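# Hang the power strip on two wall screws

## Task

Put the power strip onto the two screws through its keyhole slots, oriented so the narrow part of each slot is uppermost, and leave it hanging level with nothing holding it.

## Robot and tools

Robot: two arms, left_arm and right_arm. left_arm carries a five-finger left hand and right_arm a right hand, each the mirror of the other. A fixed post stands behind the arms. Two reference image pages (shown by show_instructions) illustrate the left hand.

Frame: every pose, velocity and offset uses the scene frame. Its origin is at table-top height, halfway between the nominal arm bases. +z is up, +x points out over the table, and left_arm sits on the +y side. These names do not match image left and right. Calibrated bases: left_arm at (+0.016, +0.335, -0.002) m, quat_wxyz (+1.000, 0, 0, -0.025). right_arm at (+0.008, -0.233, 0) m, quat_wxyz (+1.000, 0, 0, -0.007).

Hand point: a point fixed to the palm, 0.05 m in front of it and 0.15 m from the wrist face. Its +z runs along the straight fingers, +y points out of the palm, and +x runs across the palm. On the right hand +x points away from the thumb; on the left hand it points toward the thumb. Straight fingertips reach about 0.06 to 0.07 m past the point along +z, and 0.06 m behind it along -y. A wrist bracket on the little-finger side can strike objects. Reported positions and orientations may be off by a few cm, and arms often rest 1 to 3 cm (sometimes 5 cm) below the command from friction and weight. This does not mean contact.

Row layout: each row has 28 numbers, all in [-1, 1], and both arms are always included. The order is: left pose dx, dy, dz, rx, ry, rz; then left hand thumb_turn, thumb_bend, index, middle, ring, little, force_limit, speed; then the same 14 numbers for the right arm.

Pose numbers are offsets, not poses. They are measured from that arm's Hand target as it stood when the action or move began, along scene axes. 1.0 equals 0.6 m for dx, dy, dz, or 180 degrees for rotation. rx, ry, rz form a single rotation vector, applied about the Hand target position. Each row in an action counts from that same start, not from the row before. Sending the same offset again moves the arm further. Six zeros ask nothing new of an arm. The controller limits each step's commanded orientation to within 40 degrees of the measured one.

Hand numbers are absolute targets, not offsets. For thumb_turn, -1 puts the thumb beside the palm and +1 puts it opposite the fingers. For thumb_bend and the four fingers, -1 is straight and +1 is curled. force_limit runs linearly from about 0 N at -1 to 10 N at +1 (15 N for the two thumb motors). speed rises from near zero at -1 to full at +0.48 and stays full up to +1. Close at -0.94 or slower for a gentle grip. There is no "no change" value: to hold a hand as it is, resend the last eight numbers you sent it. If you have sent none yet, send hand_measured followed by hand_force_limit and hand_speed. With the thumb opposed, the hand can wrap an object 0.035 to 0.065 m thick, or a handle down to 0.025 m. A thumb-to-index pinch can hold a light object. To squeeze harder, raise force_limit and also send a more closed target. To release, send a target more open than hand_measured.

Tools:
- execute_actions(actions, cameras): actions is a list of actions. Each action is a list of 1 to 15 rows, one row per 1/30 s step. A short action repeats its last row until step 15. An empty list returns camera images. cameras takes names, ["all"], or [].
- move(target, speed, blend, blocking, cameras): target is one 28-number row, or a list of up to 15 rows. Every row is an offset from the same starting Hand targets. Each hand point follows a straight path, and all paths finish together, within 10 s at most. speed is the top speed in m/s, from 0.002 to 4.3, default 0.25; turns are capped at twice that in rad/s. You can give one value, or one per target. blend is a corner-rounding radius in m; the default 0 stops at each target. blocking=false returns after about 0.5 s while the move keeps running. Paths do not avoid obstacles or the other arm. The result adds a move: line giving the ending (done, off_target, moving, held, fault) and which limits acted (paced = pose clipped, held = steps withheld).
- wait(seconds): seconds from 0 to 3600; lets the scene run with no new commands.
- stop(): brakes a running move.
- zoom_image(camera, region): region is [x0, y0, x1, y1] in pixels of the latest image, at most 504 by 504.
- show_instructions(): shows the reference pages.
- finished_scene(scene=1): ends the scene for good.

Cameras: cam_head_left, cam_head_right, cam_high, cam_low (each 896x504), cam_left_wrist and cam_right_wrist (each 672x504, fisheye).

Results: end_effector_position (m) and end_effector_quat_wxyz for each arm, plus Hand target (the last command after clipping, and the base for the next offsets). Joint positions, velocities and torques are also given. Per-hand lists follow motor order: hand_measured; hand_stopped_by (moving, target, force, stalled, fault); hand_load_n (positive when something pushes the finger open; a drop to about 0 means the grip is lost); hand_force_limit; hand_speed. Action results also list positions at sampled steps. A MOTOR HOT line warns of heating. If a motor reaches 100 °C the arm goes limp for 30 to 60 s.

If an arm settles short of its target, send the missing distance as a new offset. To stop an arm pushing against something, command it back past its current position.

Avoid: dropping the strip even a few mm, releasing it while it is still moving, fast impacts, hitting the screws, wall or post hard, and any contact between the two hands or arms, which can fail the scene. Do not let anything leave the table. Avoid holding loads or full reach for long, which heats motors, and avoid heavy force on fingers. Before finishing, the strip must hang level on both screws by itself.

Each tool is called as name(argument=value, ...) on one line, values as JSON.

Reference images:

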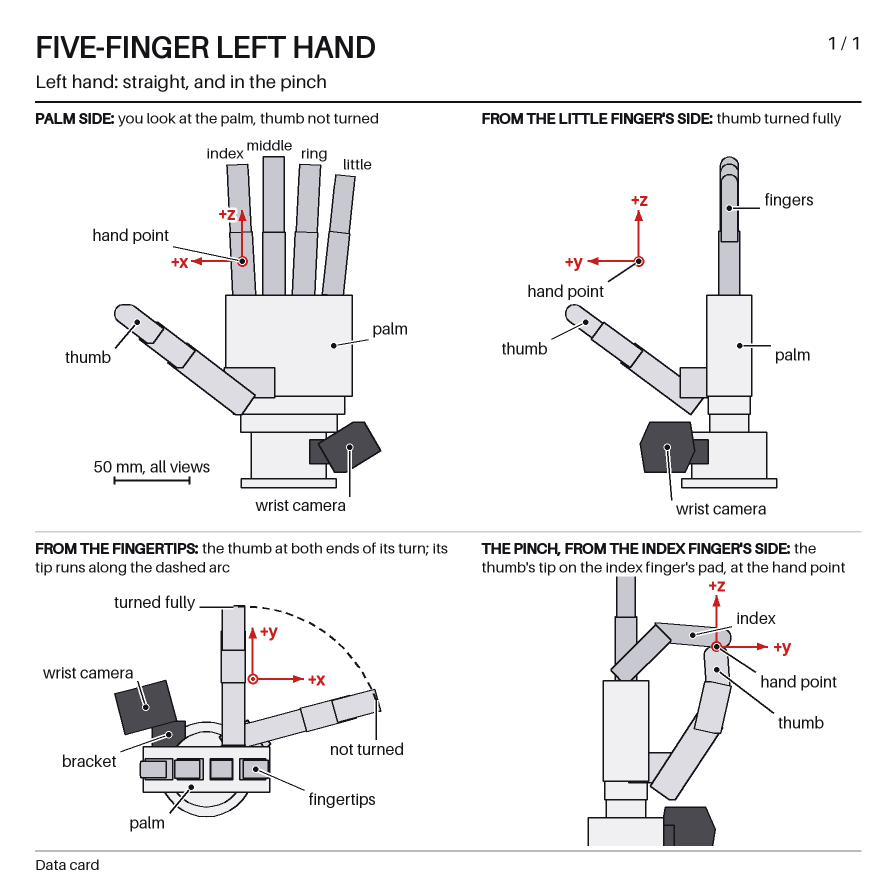

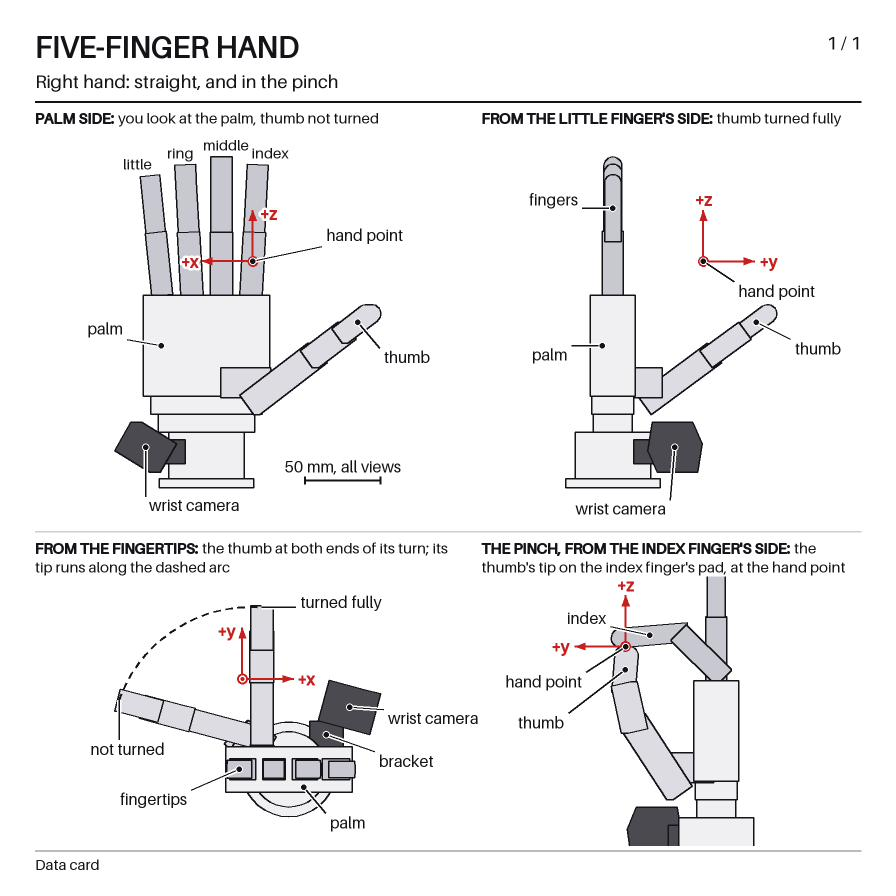

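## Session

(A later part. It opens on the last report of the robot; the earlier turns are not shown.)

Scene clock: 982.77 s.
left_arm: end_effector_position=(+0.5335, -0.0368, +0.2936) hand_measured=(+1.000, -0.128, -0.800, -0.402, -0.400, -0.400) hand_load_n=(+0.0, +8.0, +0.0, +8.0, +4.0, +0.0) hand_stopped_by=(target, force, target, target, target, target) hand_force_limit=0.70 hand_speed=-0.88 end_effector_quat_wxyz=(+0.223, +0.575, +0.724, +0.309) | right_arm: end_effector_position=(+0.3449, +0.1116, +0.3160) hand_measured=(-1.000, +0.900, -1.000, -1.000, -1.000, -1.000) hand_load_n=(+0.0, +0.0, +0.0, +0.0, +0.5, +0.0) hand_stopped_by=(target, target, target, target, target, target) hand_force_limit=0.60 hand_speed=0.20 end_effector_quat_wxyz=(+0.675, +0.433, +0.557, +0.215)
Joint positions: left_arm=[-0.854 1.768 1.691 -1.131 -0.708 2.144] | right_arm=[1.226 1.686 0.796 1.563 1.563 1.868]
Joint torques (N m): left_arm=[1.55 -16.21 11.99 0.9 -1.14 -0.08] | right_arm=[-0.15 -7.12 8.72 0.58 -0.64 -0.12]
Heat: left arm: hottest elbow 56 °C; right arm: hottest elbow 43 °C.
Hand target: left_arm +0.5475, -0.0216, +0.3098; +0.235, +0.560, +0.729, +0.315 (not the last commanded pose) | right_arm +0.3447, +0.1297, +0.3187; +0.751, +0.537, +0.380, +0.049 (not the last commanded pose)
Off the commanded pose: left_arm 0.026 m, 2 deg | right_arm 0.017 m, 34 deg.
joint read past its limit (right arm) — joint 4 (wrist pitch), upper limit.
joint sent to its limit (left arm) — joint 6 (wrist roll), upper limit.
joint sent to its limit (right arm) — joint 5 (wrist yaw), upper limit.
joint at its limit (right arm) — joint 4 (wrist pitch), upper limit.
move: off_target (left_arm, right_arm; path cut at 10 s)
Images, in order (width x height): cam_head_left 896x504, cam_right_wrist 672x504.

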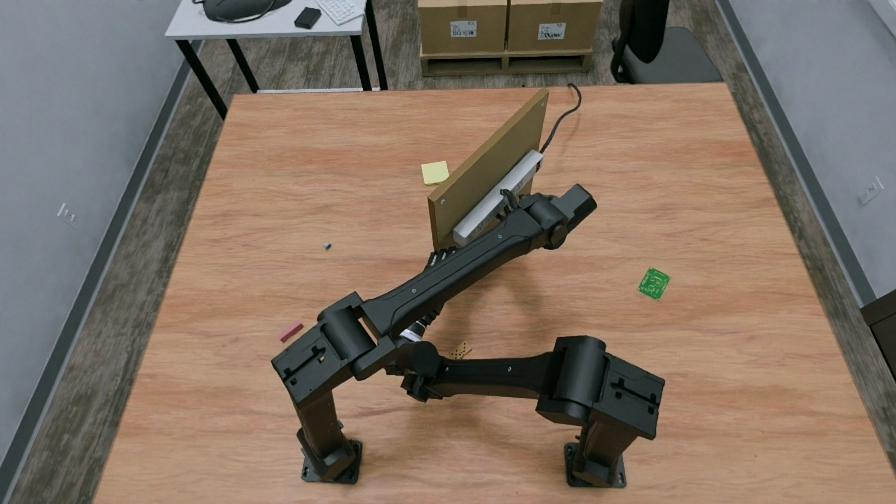

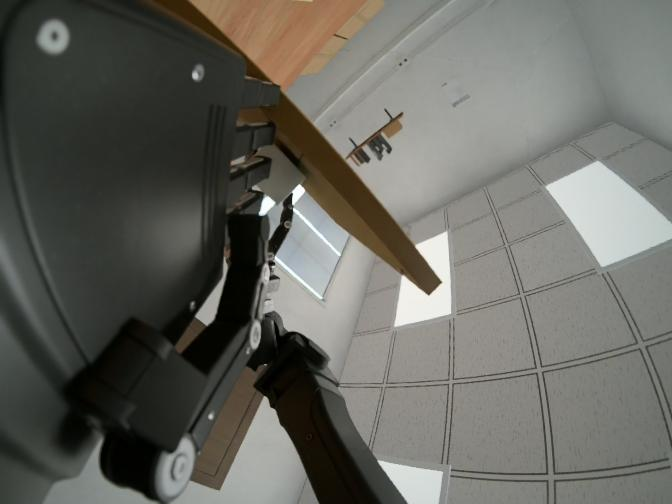

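move(target=[[-0.004,-0.005,-0.01,-0.0018,-0.0021,0,1,0.52,-0.8,-0.4,-0.4,-0.4,0.7,-0.88,0,0,0.0,0,0,0,-1,0.9,-1,-1,-1,-1,0.6,0.2]], speed=0.03, cameras=["cam_right_wrist","cam_head_left"])

zoom_image(camera="cam_right_wrist", region=[250, 150, 330, 230])

zoom_image(camera="cam_head_left", region=[515, 135, 555, 175])

zoom_image(camera="cam_head_left", region=[432, 218, 472, 258])

Scene clock: 983.80 s.
left_arm: end_effector_position=(+0.5343, -0.0377, +0.2933) hand_measured=(+1.000, -0.128, -0.800, -0.402, -0.400, -0.400) hand_load_n=(-0.5, +8.5, +0.0, +8.5, +5.0, +0.0) hand_stopped_by=(target, force, target, target, target, target) hand_force_limit=0.70 hand_speed=-0.88 end_effector_quat_wxyz=(+0.227, +0.574, +0.724, +0.308) | right_arm: end_effector_position=(+0.3449, +0.1116, +0.3160) hand_measured=(-1.000, +0.900, -1.000, -1.000, -1.000, -1.000) hand_load_n=(+0.0, +0.0, +0.0, +0.0, +0.5, +0.0) hand_stopped_by=(target, target, target, target, target, target) hand_force_limit=0.60 hand_speed=0.20 end_effector_quat_wxyz=(+0.675, +0.433, +0.557, +0.215)
Joint positions: left_arm=[-0.854 1.768 1.688 -1.12 -0.709 2.144] | right_arm=[1.226 1.686 0.796 1.563 1.563 1.868]
Joint torques (N m): left_arm=[1.44 -16.09 10.37 1.48 -1.23 -0.06] | right_arm=[-0.21 -7.18 8.73 0.61 -0.65 -0.11]
Heat: left arm: hottest elbow 56 °C; right arm: hottest elbow 43 °C.
Hand target: left_arm +0.5451, -0.0246, +0.3039; +0.239, +0.559, +0.729, +0.315 | right_arm +0.3447, +0.1297, +0.3187; +0.751, +0.537, +0.380, +0.049
Off the commanded pose: left_arm 0.020 m, 2 deg | right_arm 0.018 m, 32 deg.
joint read past its limit (right arm) — joint 4 (wrist pitch), upper limit.
joint sent to its limit (left arm) — joint 6 (wrist roll), upper limit. The joint targets still meet the commanded pose.
joint sent to its limit (right arm) — joint 5 (wrist yaw), upper limit. The joint targets are off in orientation, not in position.
joint at its limit (right arm) — joint 4 (wrist pitch), upper limit.
move: off_target (left_arm)
Images, in order (width x height): cam_head_left 896x504, cam_right_wrist 672x504.

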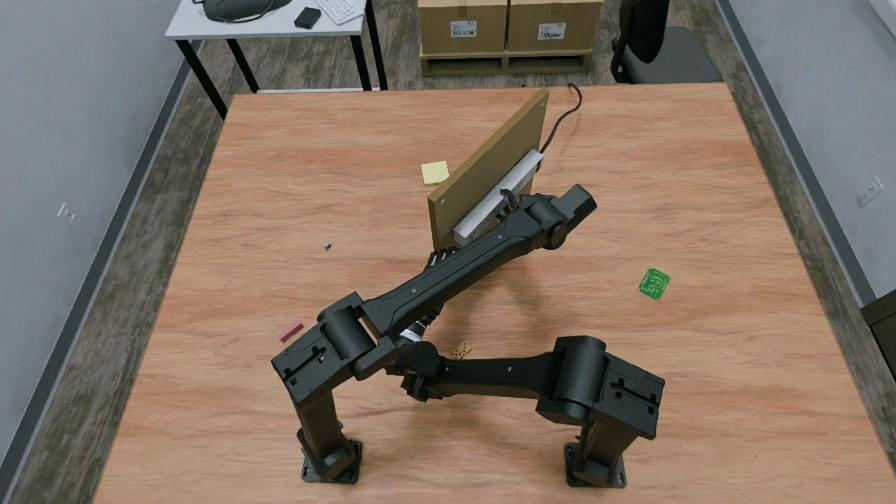

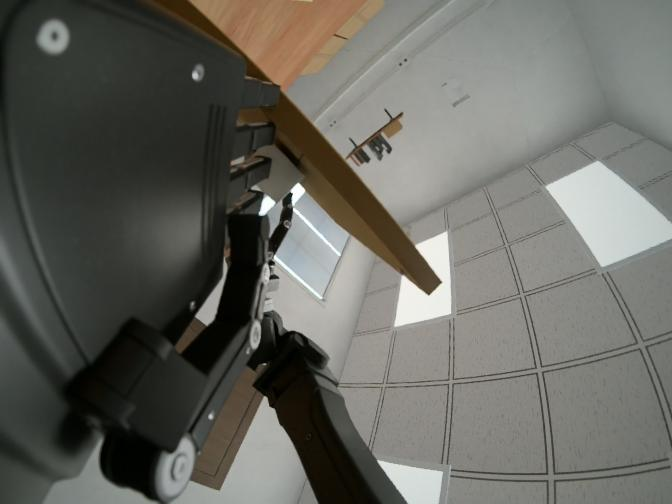

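Scaled by 6.300 from the camera's image (finer frame: 960x720).

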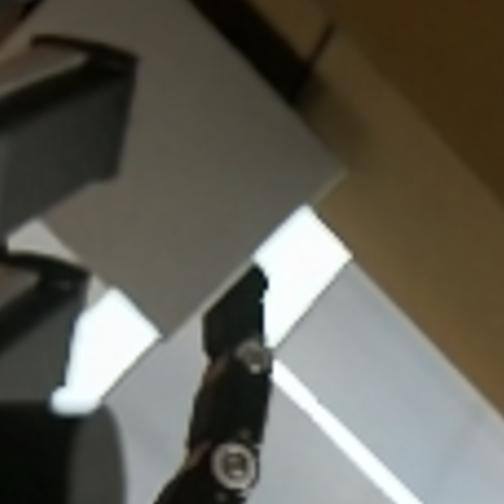

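Scaled by 12.600 from the camera's image (finer frame: 1280x720).

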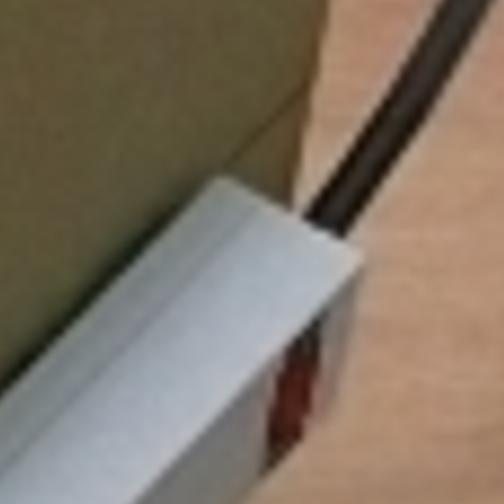

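Scaled by 12.600 from the camera's image (finer frame: 1280x720).

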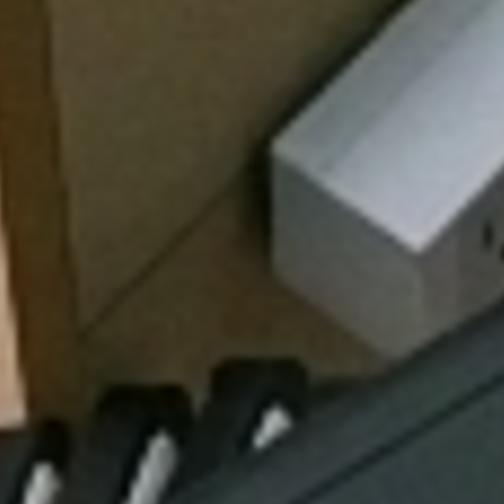

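move(target=[[0,0,-0.004,-0.0036,-0.0042,0,1,0.52,-0.8,-0.4,-0.4,-0.4,0.7,-0.88,0,0,0.0,0,0,0,-1,0.9,-1,-1,-1,-1,0.6,0.2]], speed=0.03, cameras=["cam_right_wrist","cam_head_left"])

zoom_image(camera="cam_right_wrist", region=[250, 150, 330, 230])

zoom_image(camera="cam_head_left", region=[515, 135, 555, 175])

zoom_image(camera="cam_head_left", region=[432, 218, 472, 258])

Scene clock: 985.23 s.
left_arm: end_effector_position=(+0.5346, -0.0374, +0.2920) hand_measured=(+1.000, -0.128, -0.800, -0.402, -0.400, -0.400) hand_load_n=(-4.5, +11.0, +0.0, +7.0, +8.5, +0.0) hand_stopped_by=(target, force, target, target, target, target) hand_force_limit=0.70 hand_speed=-0.88 end_effector_quat_wxyz=(+0.233, +0.570, +0.725, +0.308) | right_arm: end_effector_position=(+0.3449, +0.1116, +0.3160) hand_measured=(-1.000, +0.900, -1.000, -1.000, -1.000, -1.000) hand_load_n=(-0.5, -0.5, +0.0, +0.0, +0.5, +0.0) hand_stopped_by=(target, target, target, target, target, target) hand_force_limit=0.60 hand_speed=0.20 end_effector_quat_wxyz=(+0.675, +0.433, +0.557, +0.215)
Joint positions: left_arm=[-0.854 1.763 1.674 -1.097 -0.712 2.144] | right_arm=[1.226 1.686 0.796 1.563 1.563 1.868]
Joint torques (N m): left_arm=[1.32 -16.09 9.95 1.72 -1.17 -0.06] | right_arm=[-0.26 -7.36 8.72 0.61 -0.65 -0.11]
Heat: left arm: hottest elbow 56 °C; right arm: hottest elbow 43 °C.
Hand target: left_arm +0.5451, -0.0246, +0.3014; +0.247, +0.555, +0.729, +0.314 | right_arm +0.3447, +0.1297, +0.3187; +0.751, +0.537, +0.380, +0.049
Off the commanded pose: left_arm 0.019 m, 2 deg | right_arm 0.018 m, 32 deg.
joint read past its limit (right arm) — joint 4 (wrist pitch), upper limit.
joint sent to its limit (left arm) — joint 6 (wrist roll), upper limit. The joint targets still meet the commanded pose.
joint sent to its limit (right arm) — joint 5 (wrist yaw), upper limit. The joint targets are off in orientation, not in position.
joint at its limit (right arm) — joint 4 (wrist pitch), upper limit.
move: off_target (left_arm)
Images, in order (width x height): cam_head_left 896x504, cam_right_wrist 672x504.

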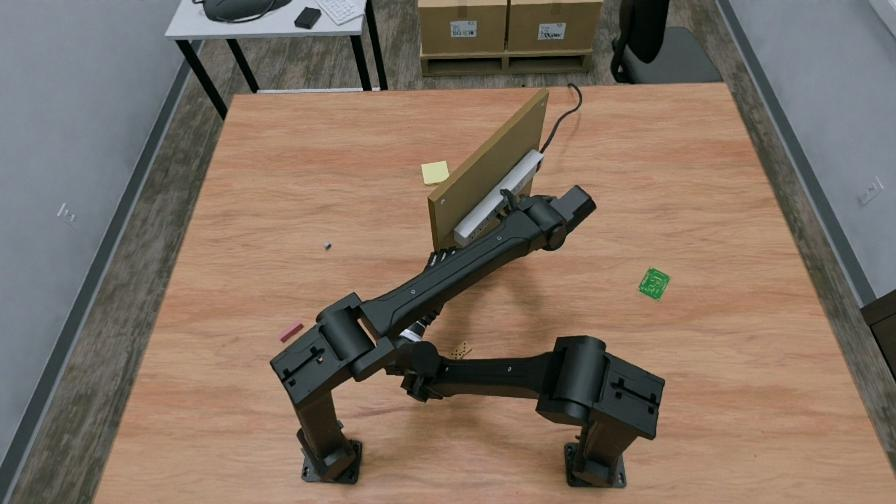

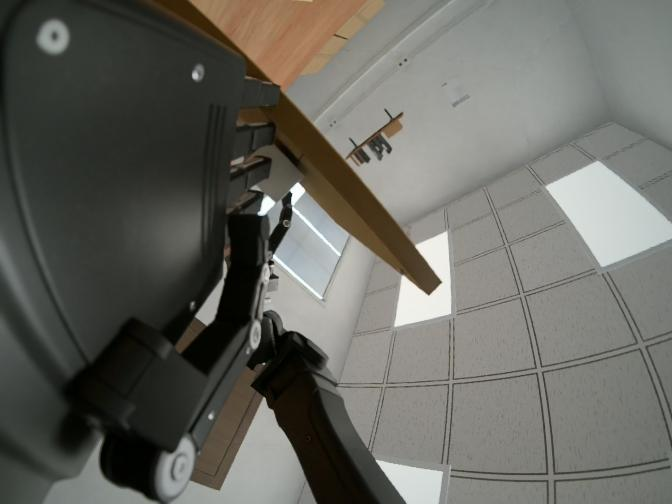

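Scaled by 6.300 from the camera's image (finer frame: 960x720).

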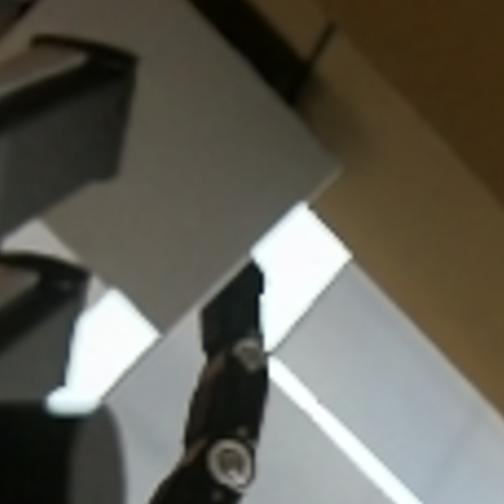

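Scaled by 12.600 from the camera's image (finer frame: 1280x720).

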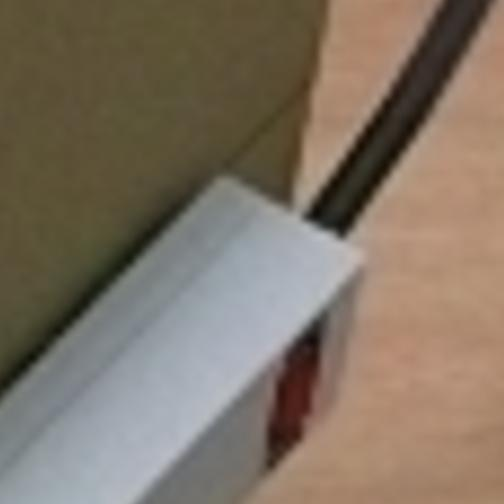

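Scaled by 12.600 from the camera's image (finer frame: 1280x720).

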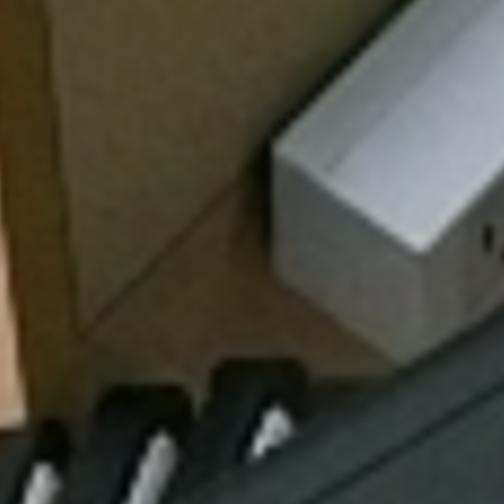

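move(target=[[0.0,0.0,0.008,0,0,0,1,0.52,-0.8,-0.4,-0.4,-0.4,0.7,-0.88,0,0,0.0,0,0,0,-1,0.9,-1,-1,-1,-1,0.6,0.2],[0.025,0.03,0.008,0,0,0,1,0.52,-0.8,-0.4,-0.4,-0.4,0.7,-0.88,0,0,0.0,0,0,0,-1,0.9,-1,-1,-1,-1,0.6,0.2]], speed=0.03, cameras=["cam_right_wrist","cam_head_left"])

zoom_image(camera="cam_right_wrist", region=[250, 150, 330, 230])

zoom_image(camera="cam_head_left", region=[515, 135, 555, 175])

zoom_image(camera="cam_head_left", region=[432, 218, 472, 258])

Scene clock: 987.43 s.
left_arm: end_effector_position=(+0.5350, -0.0368, +0.2920) hand_measured=(+1.000, -0.128, -0.800, -0.402, -0.400, -0.400) hand_load_n=(-3.5, +11.0, +0.5, +7.0, +9.0, +0.0) hand_stopped_by=(target, force, target, target, target, target) hand_force_limit=0.70 hand_speed=-0.88 end_effector_quat_wxyz=(+0.233, +0.570, +0.726, +0.305) | right_arm: end_effector_position=(+0.3449, +0.1116, +0.3160) hand_measured=(-1.000, +0.900, -1.000, -1.000, -1.000, -1.000) hand_load_n=(+0.0, +0.0, +0.0, +0.0, +0.5, +0.0) hand_stopped_by=(target, target, target, target, target, target) hand_force_limit=0.60 hand_speed=0.20 end_effector_quat_wxyz=(+0.675, +0.433, +0.557, +0.215)
Joint positions: left_arm=[-0.851 1.761 1.674 -1.097 -0.706 2.144] | right_arm=[1.226 1.686 0.796 1.563 1.563 1.868]
Joint torques (N m): left_arm=[3.55 -16.09 11.44 1.18 -1.12 -0.08] | right_arm=[-0.15 -7.18 8.72 0.55 -0.65 -0.11]
Heat: left arm: hottest elbow 56 °C; right arm: hottest elbow 43 °C.
Hand target: left_arm +0.5601, -0.0066, +0.3062; +0.247, +0.555, +0.729, +0.314 | right_arm +0.3447, +0.1297, +0.3187; +0.751, +0.537, +0.380, +0.049
Off the commanded pose: left_arm 0.042 m, 3 deg | right_arm 0.018 m, 32 deg.
joint read past its limit (right arm) — joint 4 (wrist pitch), upper limit.
joint sent to its limit (left arm) — joint 6 (wrist roll), upper limit. The joint targets still meet the commanded pose.
joint sent to its limit (right arm) — joint 5 (wrist yaw), upper limit. The joint targets are off in orientation, not in position.
joint at its limit (right arm) — joint 4 (wrist pitch), upper limit.
move: off_target (left_arm)
Images, in order (width x height): cam_head_left 896x504, cam_right_wrist 672x504.

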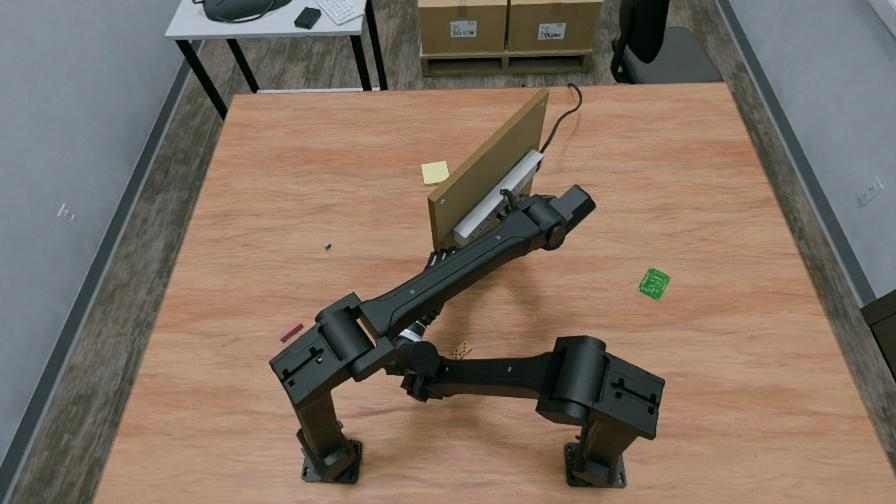

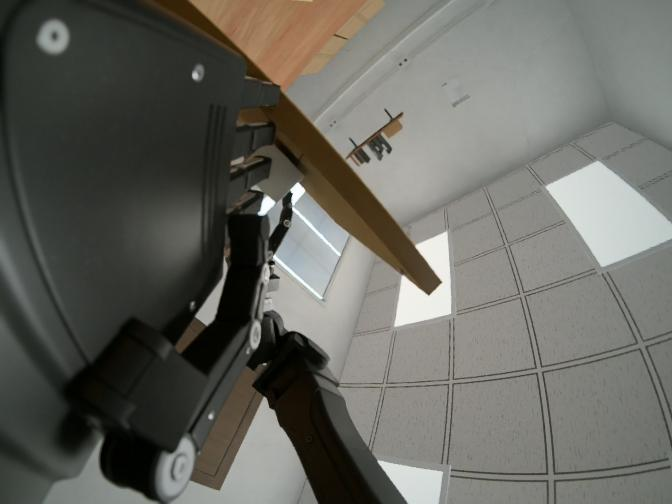

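Scaled by 6.300 from the camera's image (finer frame: 960x720).

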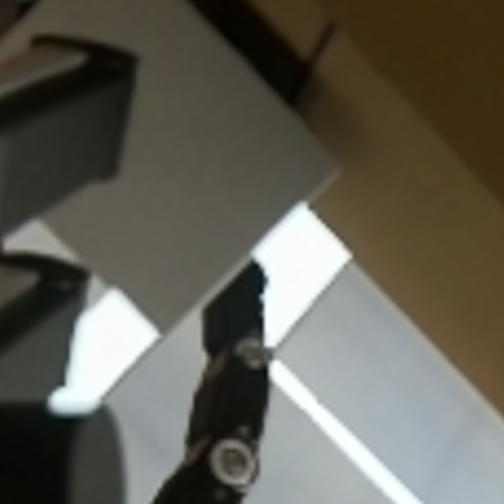

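Scaled by 12.600 from the camera's image (finer frame: 1280x720).

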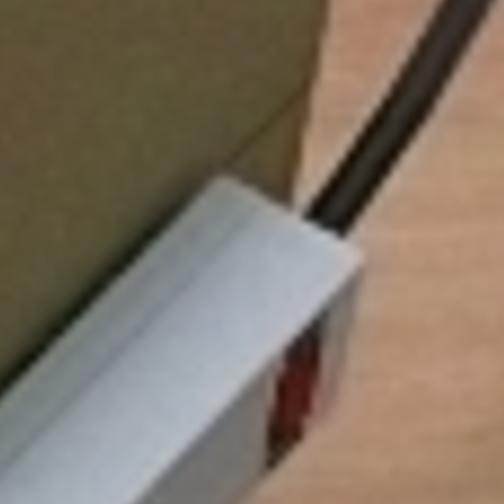

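Scaled by 12.600 from the camera's image (finer frame: 1280x720).

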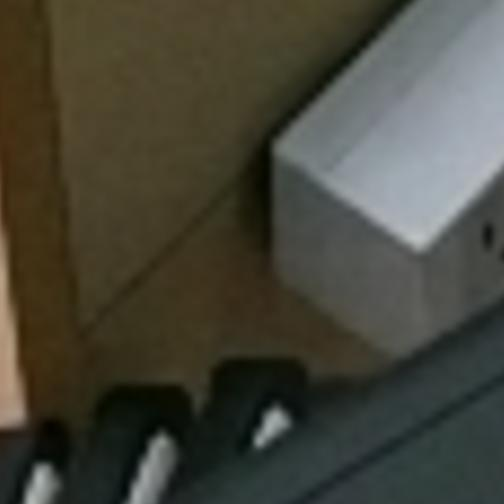

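zoom_image(camera="cam_right_wrist", region=[270, 145, 310, 185])

Scaled by 12.600 from the camera's image (finer frame: 960x720).

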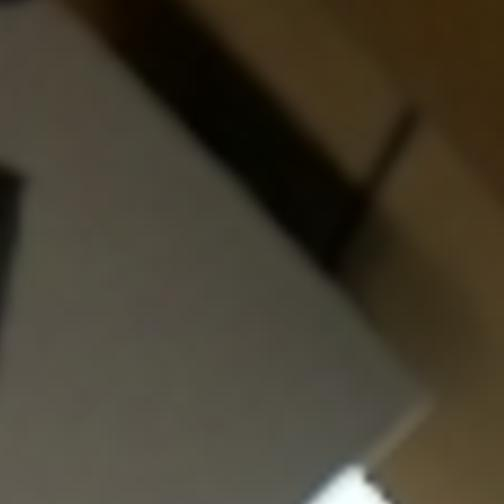

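move(target=[[0,0,0,0,0,0,1,0.52,-0.8,-0.4,-0.4,-0.4,0.7,-0.88,0.017,-0.066,-0.131,-0.12,0.10,0,1,1,-1,-1,-1,-1,0.6,0],[0,0,0,0,0,0,1,0.52,-0.8,-0.4,-0.4,-0.4,0.7,-0.88,0.044,-0.1245,-0.298,-0.244,0.204,-0.009,1,1,-1,-1,-1,-1,0.6,0]], speed=0.15, cameras=["cam_right_wrist"])

Scene clock: 994.23 s.
left_arm: end_effector_position=(+0.5350, -0.0368, +0.2920) hand_measured=(+1.000, -0.128, -0.800, -0.402, -0.400, -0.400) hand_load_n=(-4.0, +10.5, +0.0, +6.5, +9.0, +0.0) hand_stopped_by=(target, force, target, target, target, target) hand_force_limit=0.70 hand_speed=-0.88 end_effector_quat_wxyz=(+0.233, +0.570, +0.726, +0.305) | right_arm: end_effector_position=(+0.3702, +0.0599, +0.1508) hand_measured=(+0.998, +0.998, -1.000, -1.000, -1.000, -1.000) hand_load_n=(+9.5, +12.0, +0.0, +0.0, +0.0, +0.0) hand_stopped_by=(target, target, target, target, target, target) hand_force_limit=0.60 hand_speed=0.00 end_effector_quat_wxyz=(+0.691, +0.168, +0.687, -0.150)
Joint positions: left_arm=[-0.851 1.761 1.674 -1.097 -0.706 2.144] | right_arm=[1.124 1.816 0.535 1.324 1.564 1.554]
Joint torques (N m): left_arm=[3.55 -16.15 11.43 1.26 -1.14 -0.07] | right_arm=[-1.9 -6.95 2.29 0.92 -0.11 -0.18]
Heat: left arm: hottest elbow 55 °C; right arm: hottest elbow 43 °C.
Hand target: left_arm +0.5601, -0.0066, +0.3062; +0.247, +0.555, +0.729, +0.314 | right_arm +0.3712, +0.0550, +0.1398; +0.741, +0.216, +0.575, -0.272
Off the commanded pose: left_arm 0.042 m, 3 deg | right_arm 0.012 m, 20 deg.
joint sent to its limit (left arm) — joint 6 (wrist roll), upper limit. The joint targets still meet the commanded pose.
joint sent to its limit (right arm) — joint 5 (wrist yaw), upper limit. The joint targets are off in orientation, not in position.
move: off_target (right_arm)

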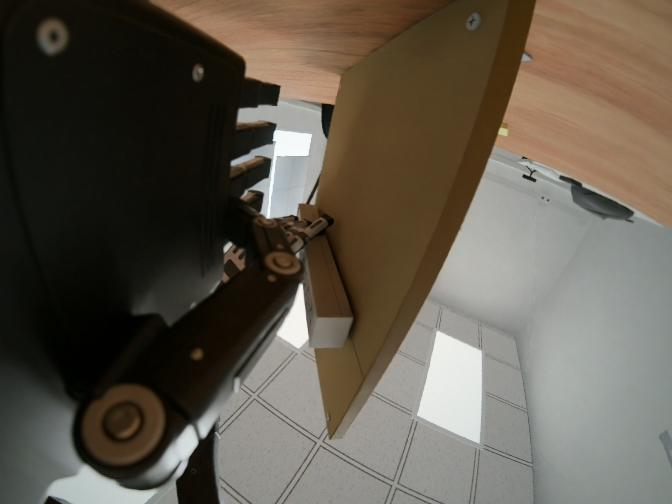

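zoom_image(camera="cam_right_wrist", region=[270, 190, 370, 290])

Scaled by 5.040 from the camera's image (finer frame: 960x720).

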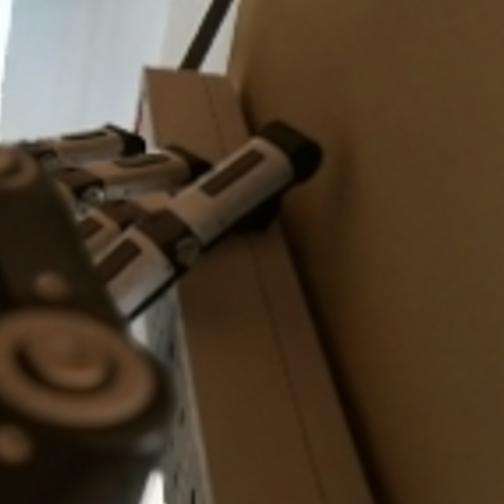

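move(target=[[0,0,0,0,0,0,1,0.52,-0.8,-0.4,-0.4,-0.4,0.7,-0.88,0.08,-0.045,0,0,0,0,1,1,-1,-1,-1,-1,0.6,0]], speed=0.15, cameras=["cam_right_wrist"])

zoom_image(camera="cam_right_wrist", region=[260, 190, 380, 310])

Scene clock: 997.57 s.
left_arm: end_effector_position=(+0.5350, -0.0368, +0.2920) hand_measured=(+1.000, -0.128, -0.800, -0.402, -0.400, -0.400) hand_load_n=(-3.5, +10.5, +0.0, +6.5, +9.0, +0.0) hand_stopped_by=(target, force, target, target, target, target) hand_force_limit=0.70 hand_speed=-0.88 end_effector_quat_wxyz=(+0.233, +0.570, +0.726, +0.305) | right_arm: end_effector_position=(+0.4127, +0.0233, +0.1437) hand_measured=(+0.998, +0.998, -1.000, -1.000, -1.000, -1.000) hand_load_n=(+9.5, +12.5, +0.0, +0.0, +0.0, +0.0) hand_stopped_by=(target, target, target, target, target, target) hand_force_limit=0.60 hand_speed=0.00 end_effector_quat_wxyz=(+0.678, +0.205, +0.677, -0.200)
Joint positions: left_arm=[-0.851 1.761 1.674 -1.097 -0.706 2.144] | right_arm=[0.996 1.854 0.575 1.322 1.564 1.535]
Joint torques (N m): left_arm=[3.66 -15.91 11.4 1.16 -1.15 -0.07] | right_arm=[-1.73 -7.24 4.81 1.01 -0.11 -0.16]
Heat: left arm: hottest elbow 55 °C; right arm: hottest elbow 42 °C.
Hand target: left_arm +0.5601, -0.0066, +0.3062; +0.247, +0.555, +0.729, +0.314 | right_arm +0.4192, +0.0280, +0.1400; +0.741, +0.216, +0.575, -0.272
Off the commanded pose: left_arm 0.042 m, 3 deg | right_arm 0.009 m, 16 deg.
joint sent to its limit (left arm) — joint 6 (wrist roll), upper limit. The joint targets still meet the commanded pose.
joint sent to its limit (right arm) — joint 5 (wrist yaw), upper limit. The joint targets are off in orientation, not in position.
move: off_target (right_arm)

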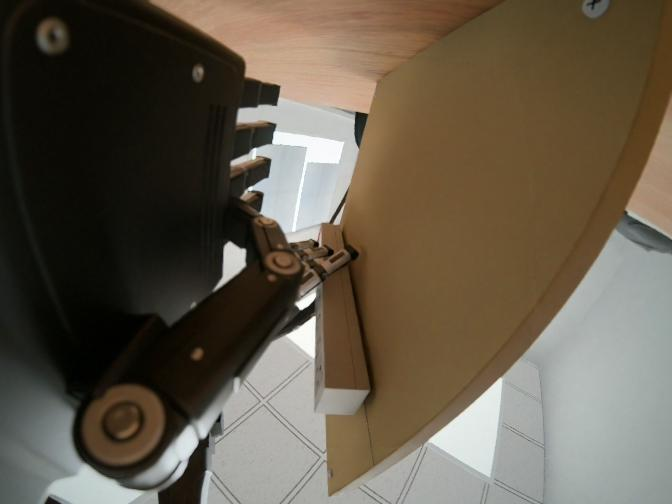

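Scaled by 4.200 from the camera's image (finer frame: 960x720).

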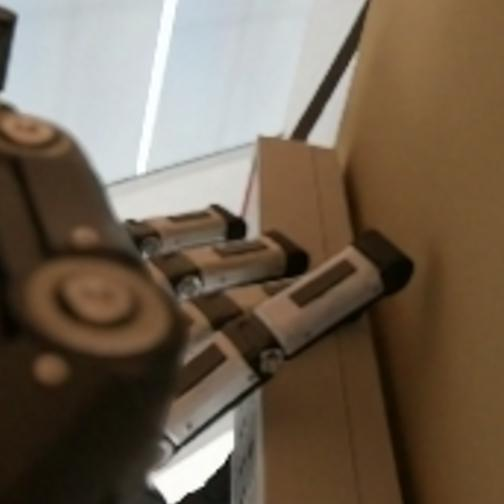

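move(target=[[0,0,0,0,0,0,1,0.52,-1,-0.4,-0.4,-0.4,0.7,-0.88,0.08,-0.045,0,0,0,0,1,1,-1,-1,-1,-1,0.6,0]], speed=0.15, cameras=["cam_right_wrist","cam_head_left"])

zoom_image(camera="cam_right_wrist", region=[260, 240, 380, 360])

Scene clock: 1000.40 s.
left_arm: end_effector_position=(+0.5350, -0.0368, +0.2920) hand_measured=(+1.000, -0.128, -1.000, -0.402, -0.400, -0.400) hand_load_n=(-3.5, +10.5, +0.0, +6.5, +9.0, +0.0) hand_stopped_by=(target, force, target, target, target, target) hand_force_limit=0.70 hand_speed=-0.88 end_effector_quat_wxyz=(+0.233, +0.570, +0.726, +0.305) | right_arm: end_effector_position=(+0.4634, +0.0013, +0.1443) hand_measured=(+0.998, +0.998, -1.000, -1.000, -1.000, -1.000) hand_load_n=(+10.0, +12.0, +0.0, +0.0, +0.0, +0.0) hand_stopped_by=(target, target, target, target, target, target) hand_force_limit=0.60 hand_speed=0.00 end_effector_quat_wxyz=(+0.679, +0.223, +0.663, -0.222)
Joint positions: left_arm=[-0.851 1.761 1.674 -1.097 -0.706 2.144] | right_arm=[0.867 1.948 0.656 1.55 1.491 1.323]
Joint torques (N m): left_arm=[3.9 -16.32 11.44 1.2 -1.12 -0.07] | right_arm=[-1.79 -8.47 3.67 1.69 -0.53 -0.16]
Heat: left arm: hottest elbow 55 °C; right arm: hottest elbow 42 °C.
Hand target: left_arm +0.5601, -0.0066, +0.3062; +0.247, +0.555, +0.729, +0.314 | right_arm +0.4672, +0.0011, +0.1399; +0.741, +0.216, +0.575, -0.272
Off the commanded pose: left_arm 0.042 m, 3 deg | right_arm 0.006 m, 14 deg.
joint sent to its limit (left arm) — joint 6 (wrist roll), upper limit. The joint targets still meet the commanded pose.
joint sent to its limit (right arm) — joint 4 (wrist pitch), upper limit. The joint targets are off in orientation, not in position.
move: off_target (right_arm)
Images, in order (width x height): cam_head_left 896x504, cam_right_wrist 672x504.

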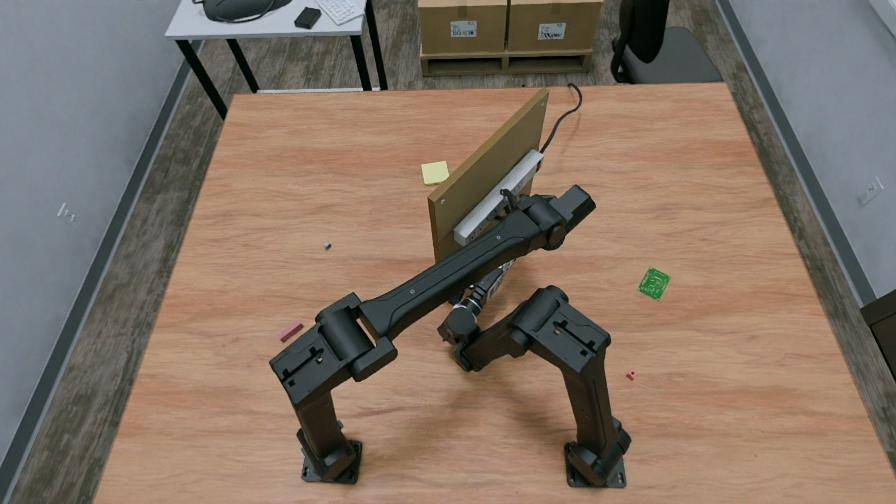

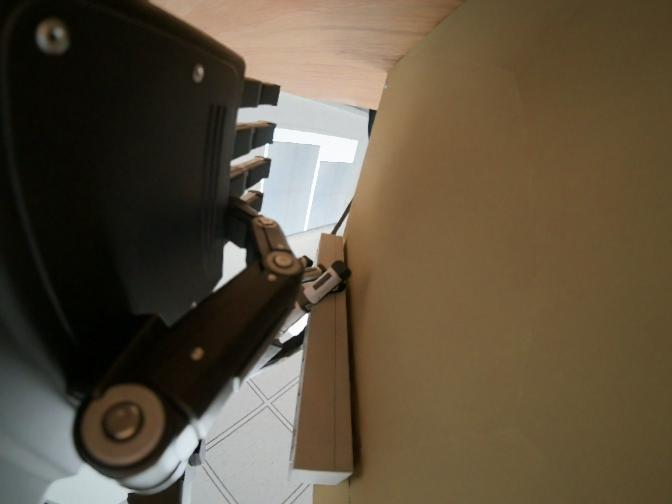

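Scaled by 4.200 from the camera's image (finer frame: 960x720).

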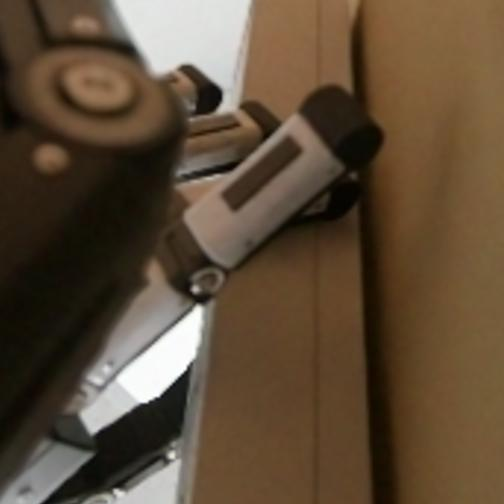

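zoom_image(camera="cam_right_wrist", region=[320, 340, 400, 420])

zoom_image(camera="cam_head_left", region=[432, 218, 472, 258])

Scaled by 6.300 from the camera's image (finer frame: 960x720).

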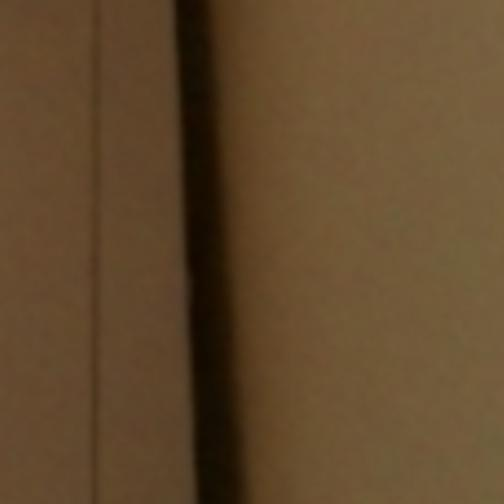

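Scaled by 12.600 from the camera's image (finer frame: 1280x720).

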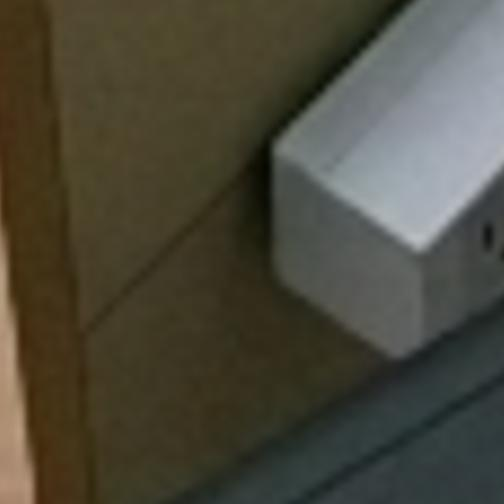

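move(target=[[0,0,0,0,0,0,1,0.52,-1,-0.4,-0.4,-0.4,0.7,-0.88,0.06,0.009,0,0,0,0,1,1,-1,-1,-1,-1,0.6,0]], speed=0.15, cameras=["cam_right_wrist"])

zoom_image(camera="cam_right_wrist", region=[260, 330, 380, 450])

Scene clock: 1002.27 s.
left_arm: end_effector_position=(+0.5350, -0.0368, +0.2920) hand_measured=(+1.000, -0.128, -1.000, -0.402, -0.400, -0.400) hand_load_n=(-3.5, +10.5, +0.0, +7.0, +9.0, +0.0) hand_stopped_by=(target, force, target, target, target, target) hand_force_limit=0.70 hand_speed=-0.88 end_effector_quat_wxyz=(+0.233, +0.570, +0.726, +0.305) | right_arm: end_effector_position=(+0.4960, +0.0044, +0.1427) hand_measured=(+0.998, +0.998, -1.000, -1.000, -1.000, -1.000) hand_load_n=(+9.5, +12.0, +0.0, +0.0, +0.0, +0.0) hand_stopped_by=(target, target, target, target, target, target) hand_force_limit=0.60 hand_speed=0.00 end_effector_quat_wxyz=(+0.684, +0.217, +0.659, -0.228)
Joint positions: left_arm=[-0.851 1.761 1.674 -1.097 -0.706 2.144] | right_arm=[0.812 1.993 0.729 1.55 1.433 1.284]
Joint torques (N m): left_arm=[3.55 -15.97 11.48 1.29 -1.15 -0.08] | right_arm=[-1.85 -9.11 4.89 1.74 -0.55 -0.18]
Heat: left arm: hottest elbow 55 °C; right arm: hottest elbow 42 °C.
Hand target: left_arm +0.5601, -0.0066, +0.3062; +0.247, +0.555, +0.729, +0.314 | right_arm +0.5032, +0.0064, +0.1400; +0.741, +0.216, +0.575, -0.272
Off the commanded pose: left_arm 0.042 m, 3 deg | right_arm 0.008 m, 13 deg.
joint sent to its limit (left arm) — joint 6 (wrist roll), upper limit. The joint targets still meet the commanded pose.
joint sent to its limit (right arm) — joint 4 (wrist pitch), upper limit. The joint targets are off in orientation, not in position.
move: off_target (right_arm)

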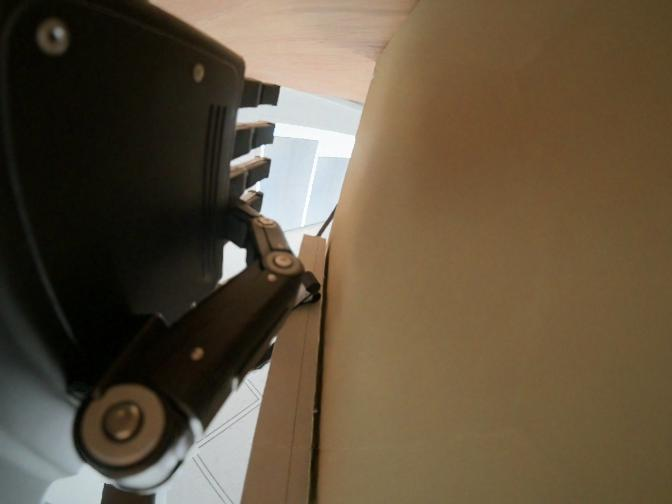

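Scaled by 4.200 from the camera's image (finer frame: 960x720).

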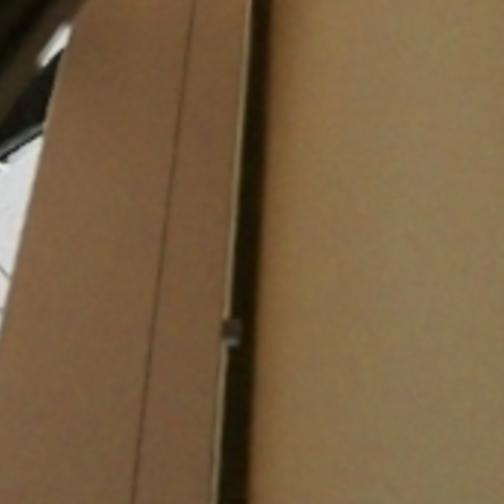

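move(target=[[0,0,0,0,0,0,1,0.52,-1,-0.4,-0.4,-0.4,0.7,-0.88,0.04,-0.09,0,0,0,0,1,1,-1,-1,-1,-1,0.6,0]], speed=0.15, cameras=["cam_right_wrist"])

zoom_image(camera="cam_right_wrist", region=[280, 230, 400, 350])

Scene clock: 1005.83 s.
left_arm: end_effector_position=(+0.5350, -0.0368, +0.2920) hand_measured=(+1.000, -0.128, -1.000, -0.402, -0.400, -0.400) hand_load_n=(-3.5, +10.5, +0.0, +6.5, +9.0, +0.0) hand_stopped_by=(target, force, target, target, target, target) hand_force_limit=0.70 hand_speed=-0.88 end_effector_quat_wxyz=(+0.233, +0.570, +0.726, +0.305) | right_arm: end_effector_position=(+0.5298, -0.0439, +0.1466) hand_measured=(+0.998, +0.998, -1.000, -1.000, -1.000, -1.000) hand_load_n=(+9.5, +12.0, +0.0, +0.0, +0.0, +0.0) hand_stopped_by=(target, target, target, target, target, target) hand_force_limit=0.60 hand_speed=0.00 end_effector_quat_wxyz=(+0.690, +0.219, +0.646, -0.242)
Joint positions: left_arm=[-0.851 1.761 1.674 -1.097 -0.706 2.144] | right_arm=[0.676 1.993 0.721 1.55 1.317 1.292]
Joint torques (N m): left_arm=[3.49 -16.03 11.41 1.11 -1.15 -0.05] | right_arm=[-1.32 -9.76 2.4 1.91 -0.53 0.08]
Heat: left arm: hottest elbow 55 °C; right arm: hottest elbow 42 °C.
Hand target: left_arm +0.5601, -0.0066, +0.3062; +0.247, +0.555, +0.729, +0.314 | right_arm +0.5272, -0.0477, +0.1400; +0.741, +0.216, +0.575, -0.272
Off the commanded pose: left_arm 0.042 m, 3 deg | right_arm 0.008 m, 11 deg.
joint sent to its limit (left arm) — joint 6 (wrist roll), upper limit. The joint targets still meet the commanded pose.
joint sent to its limit (right arm) — joint 4 (wrist pitch), upper limit. The joint targets are off in orientation, not in position.
move: off_target (right_arm)

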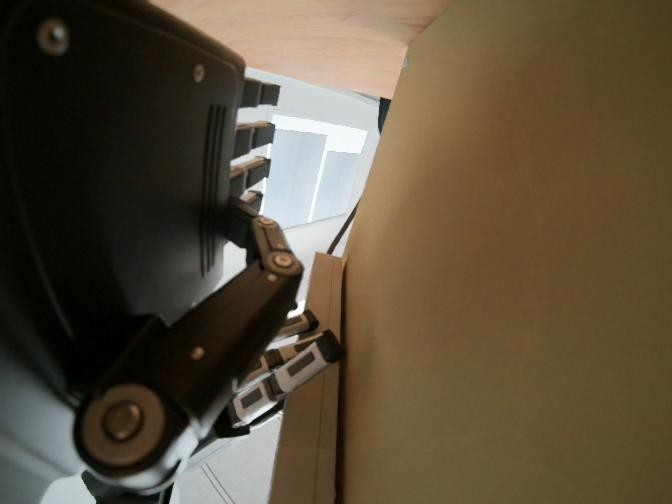

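Scaled by 4.200 from the camera's image (finer frame: 960x720).

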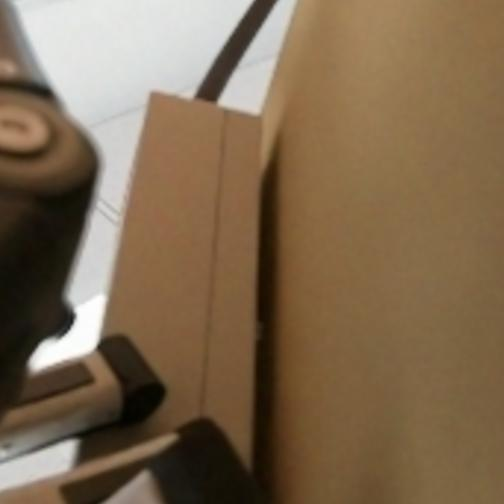

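zoom_image(camera="cam_right_wrist", region=[320, 280, 370, 340])

Scaled by 8.400 from the camera's image (finer frame: 960x720).

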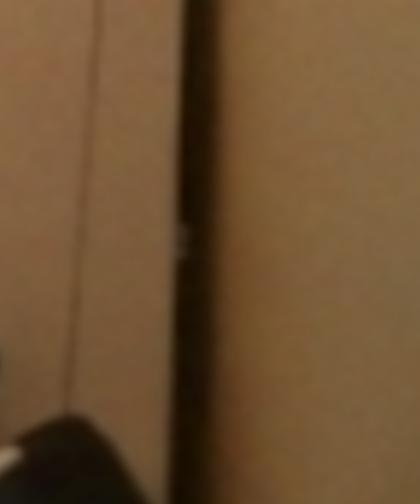

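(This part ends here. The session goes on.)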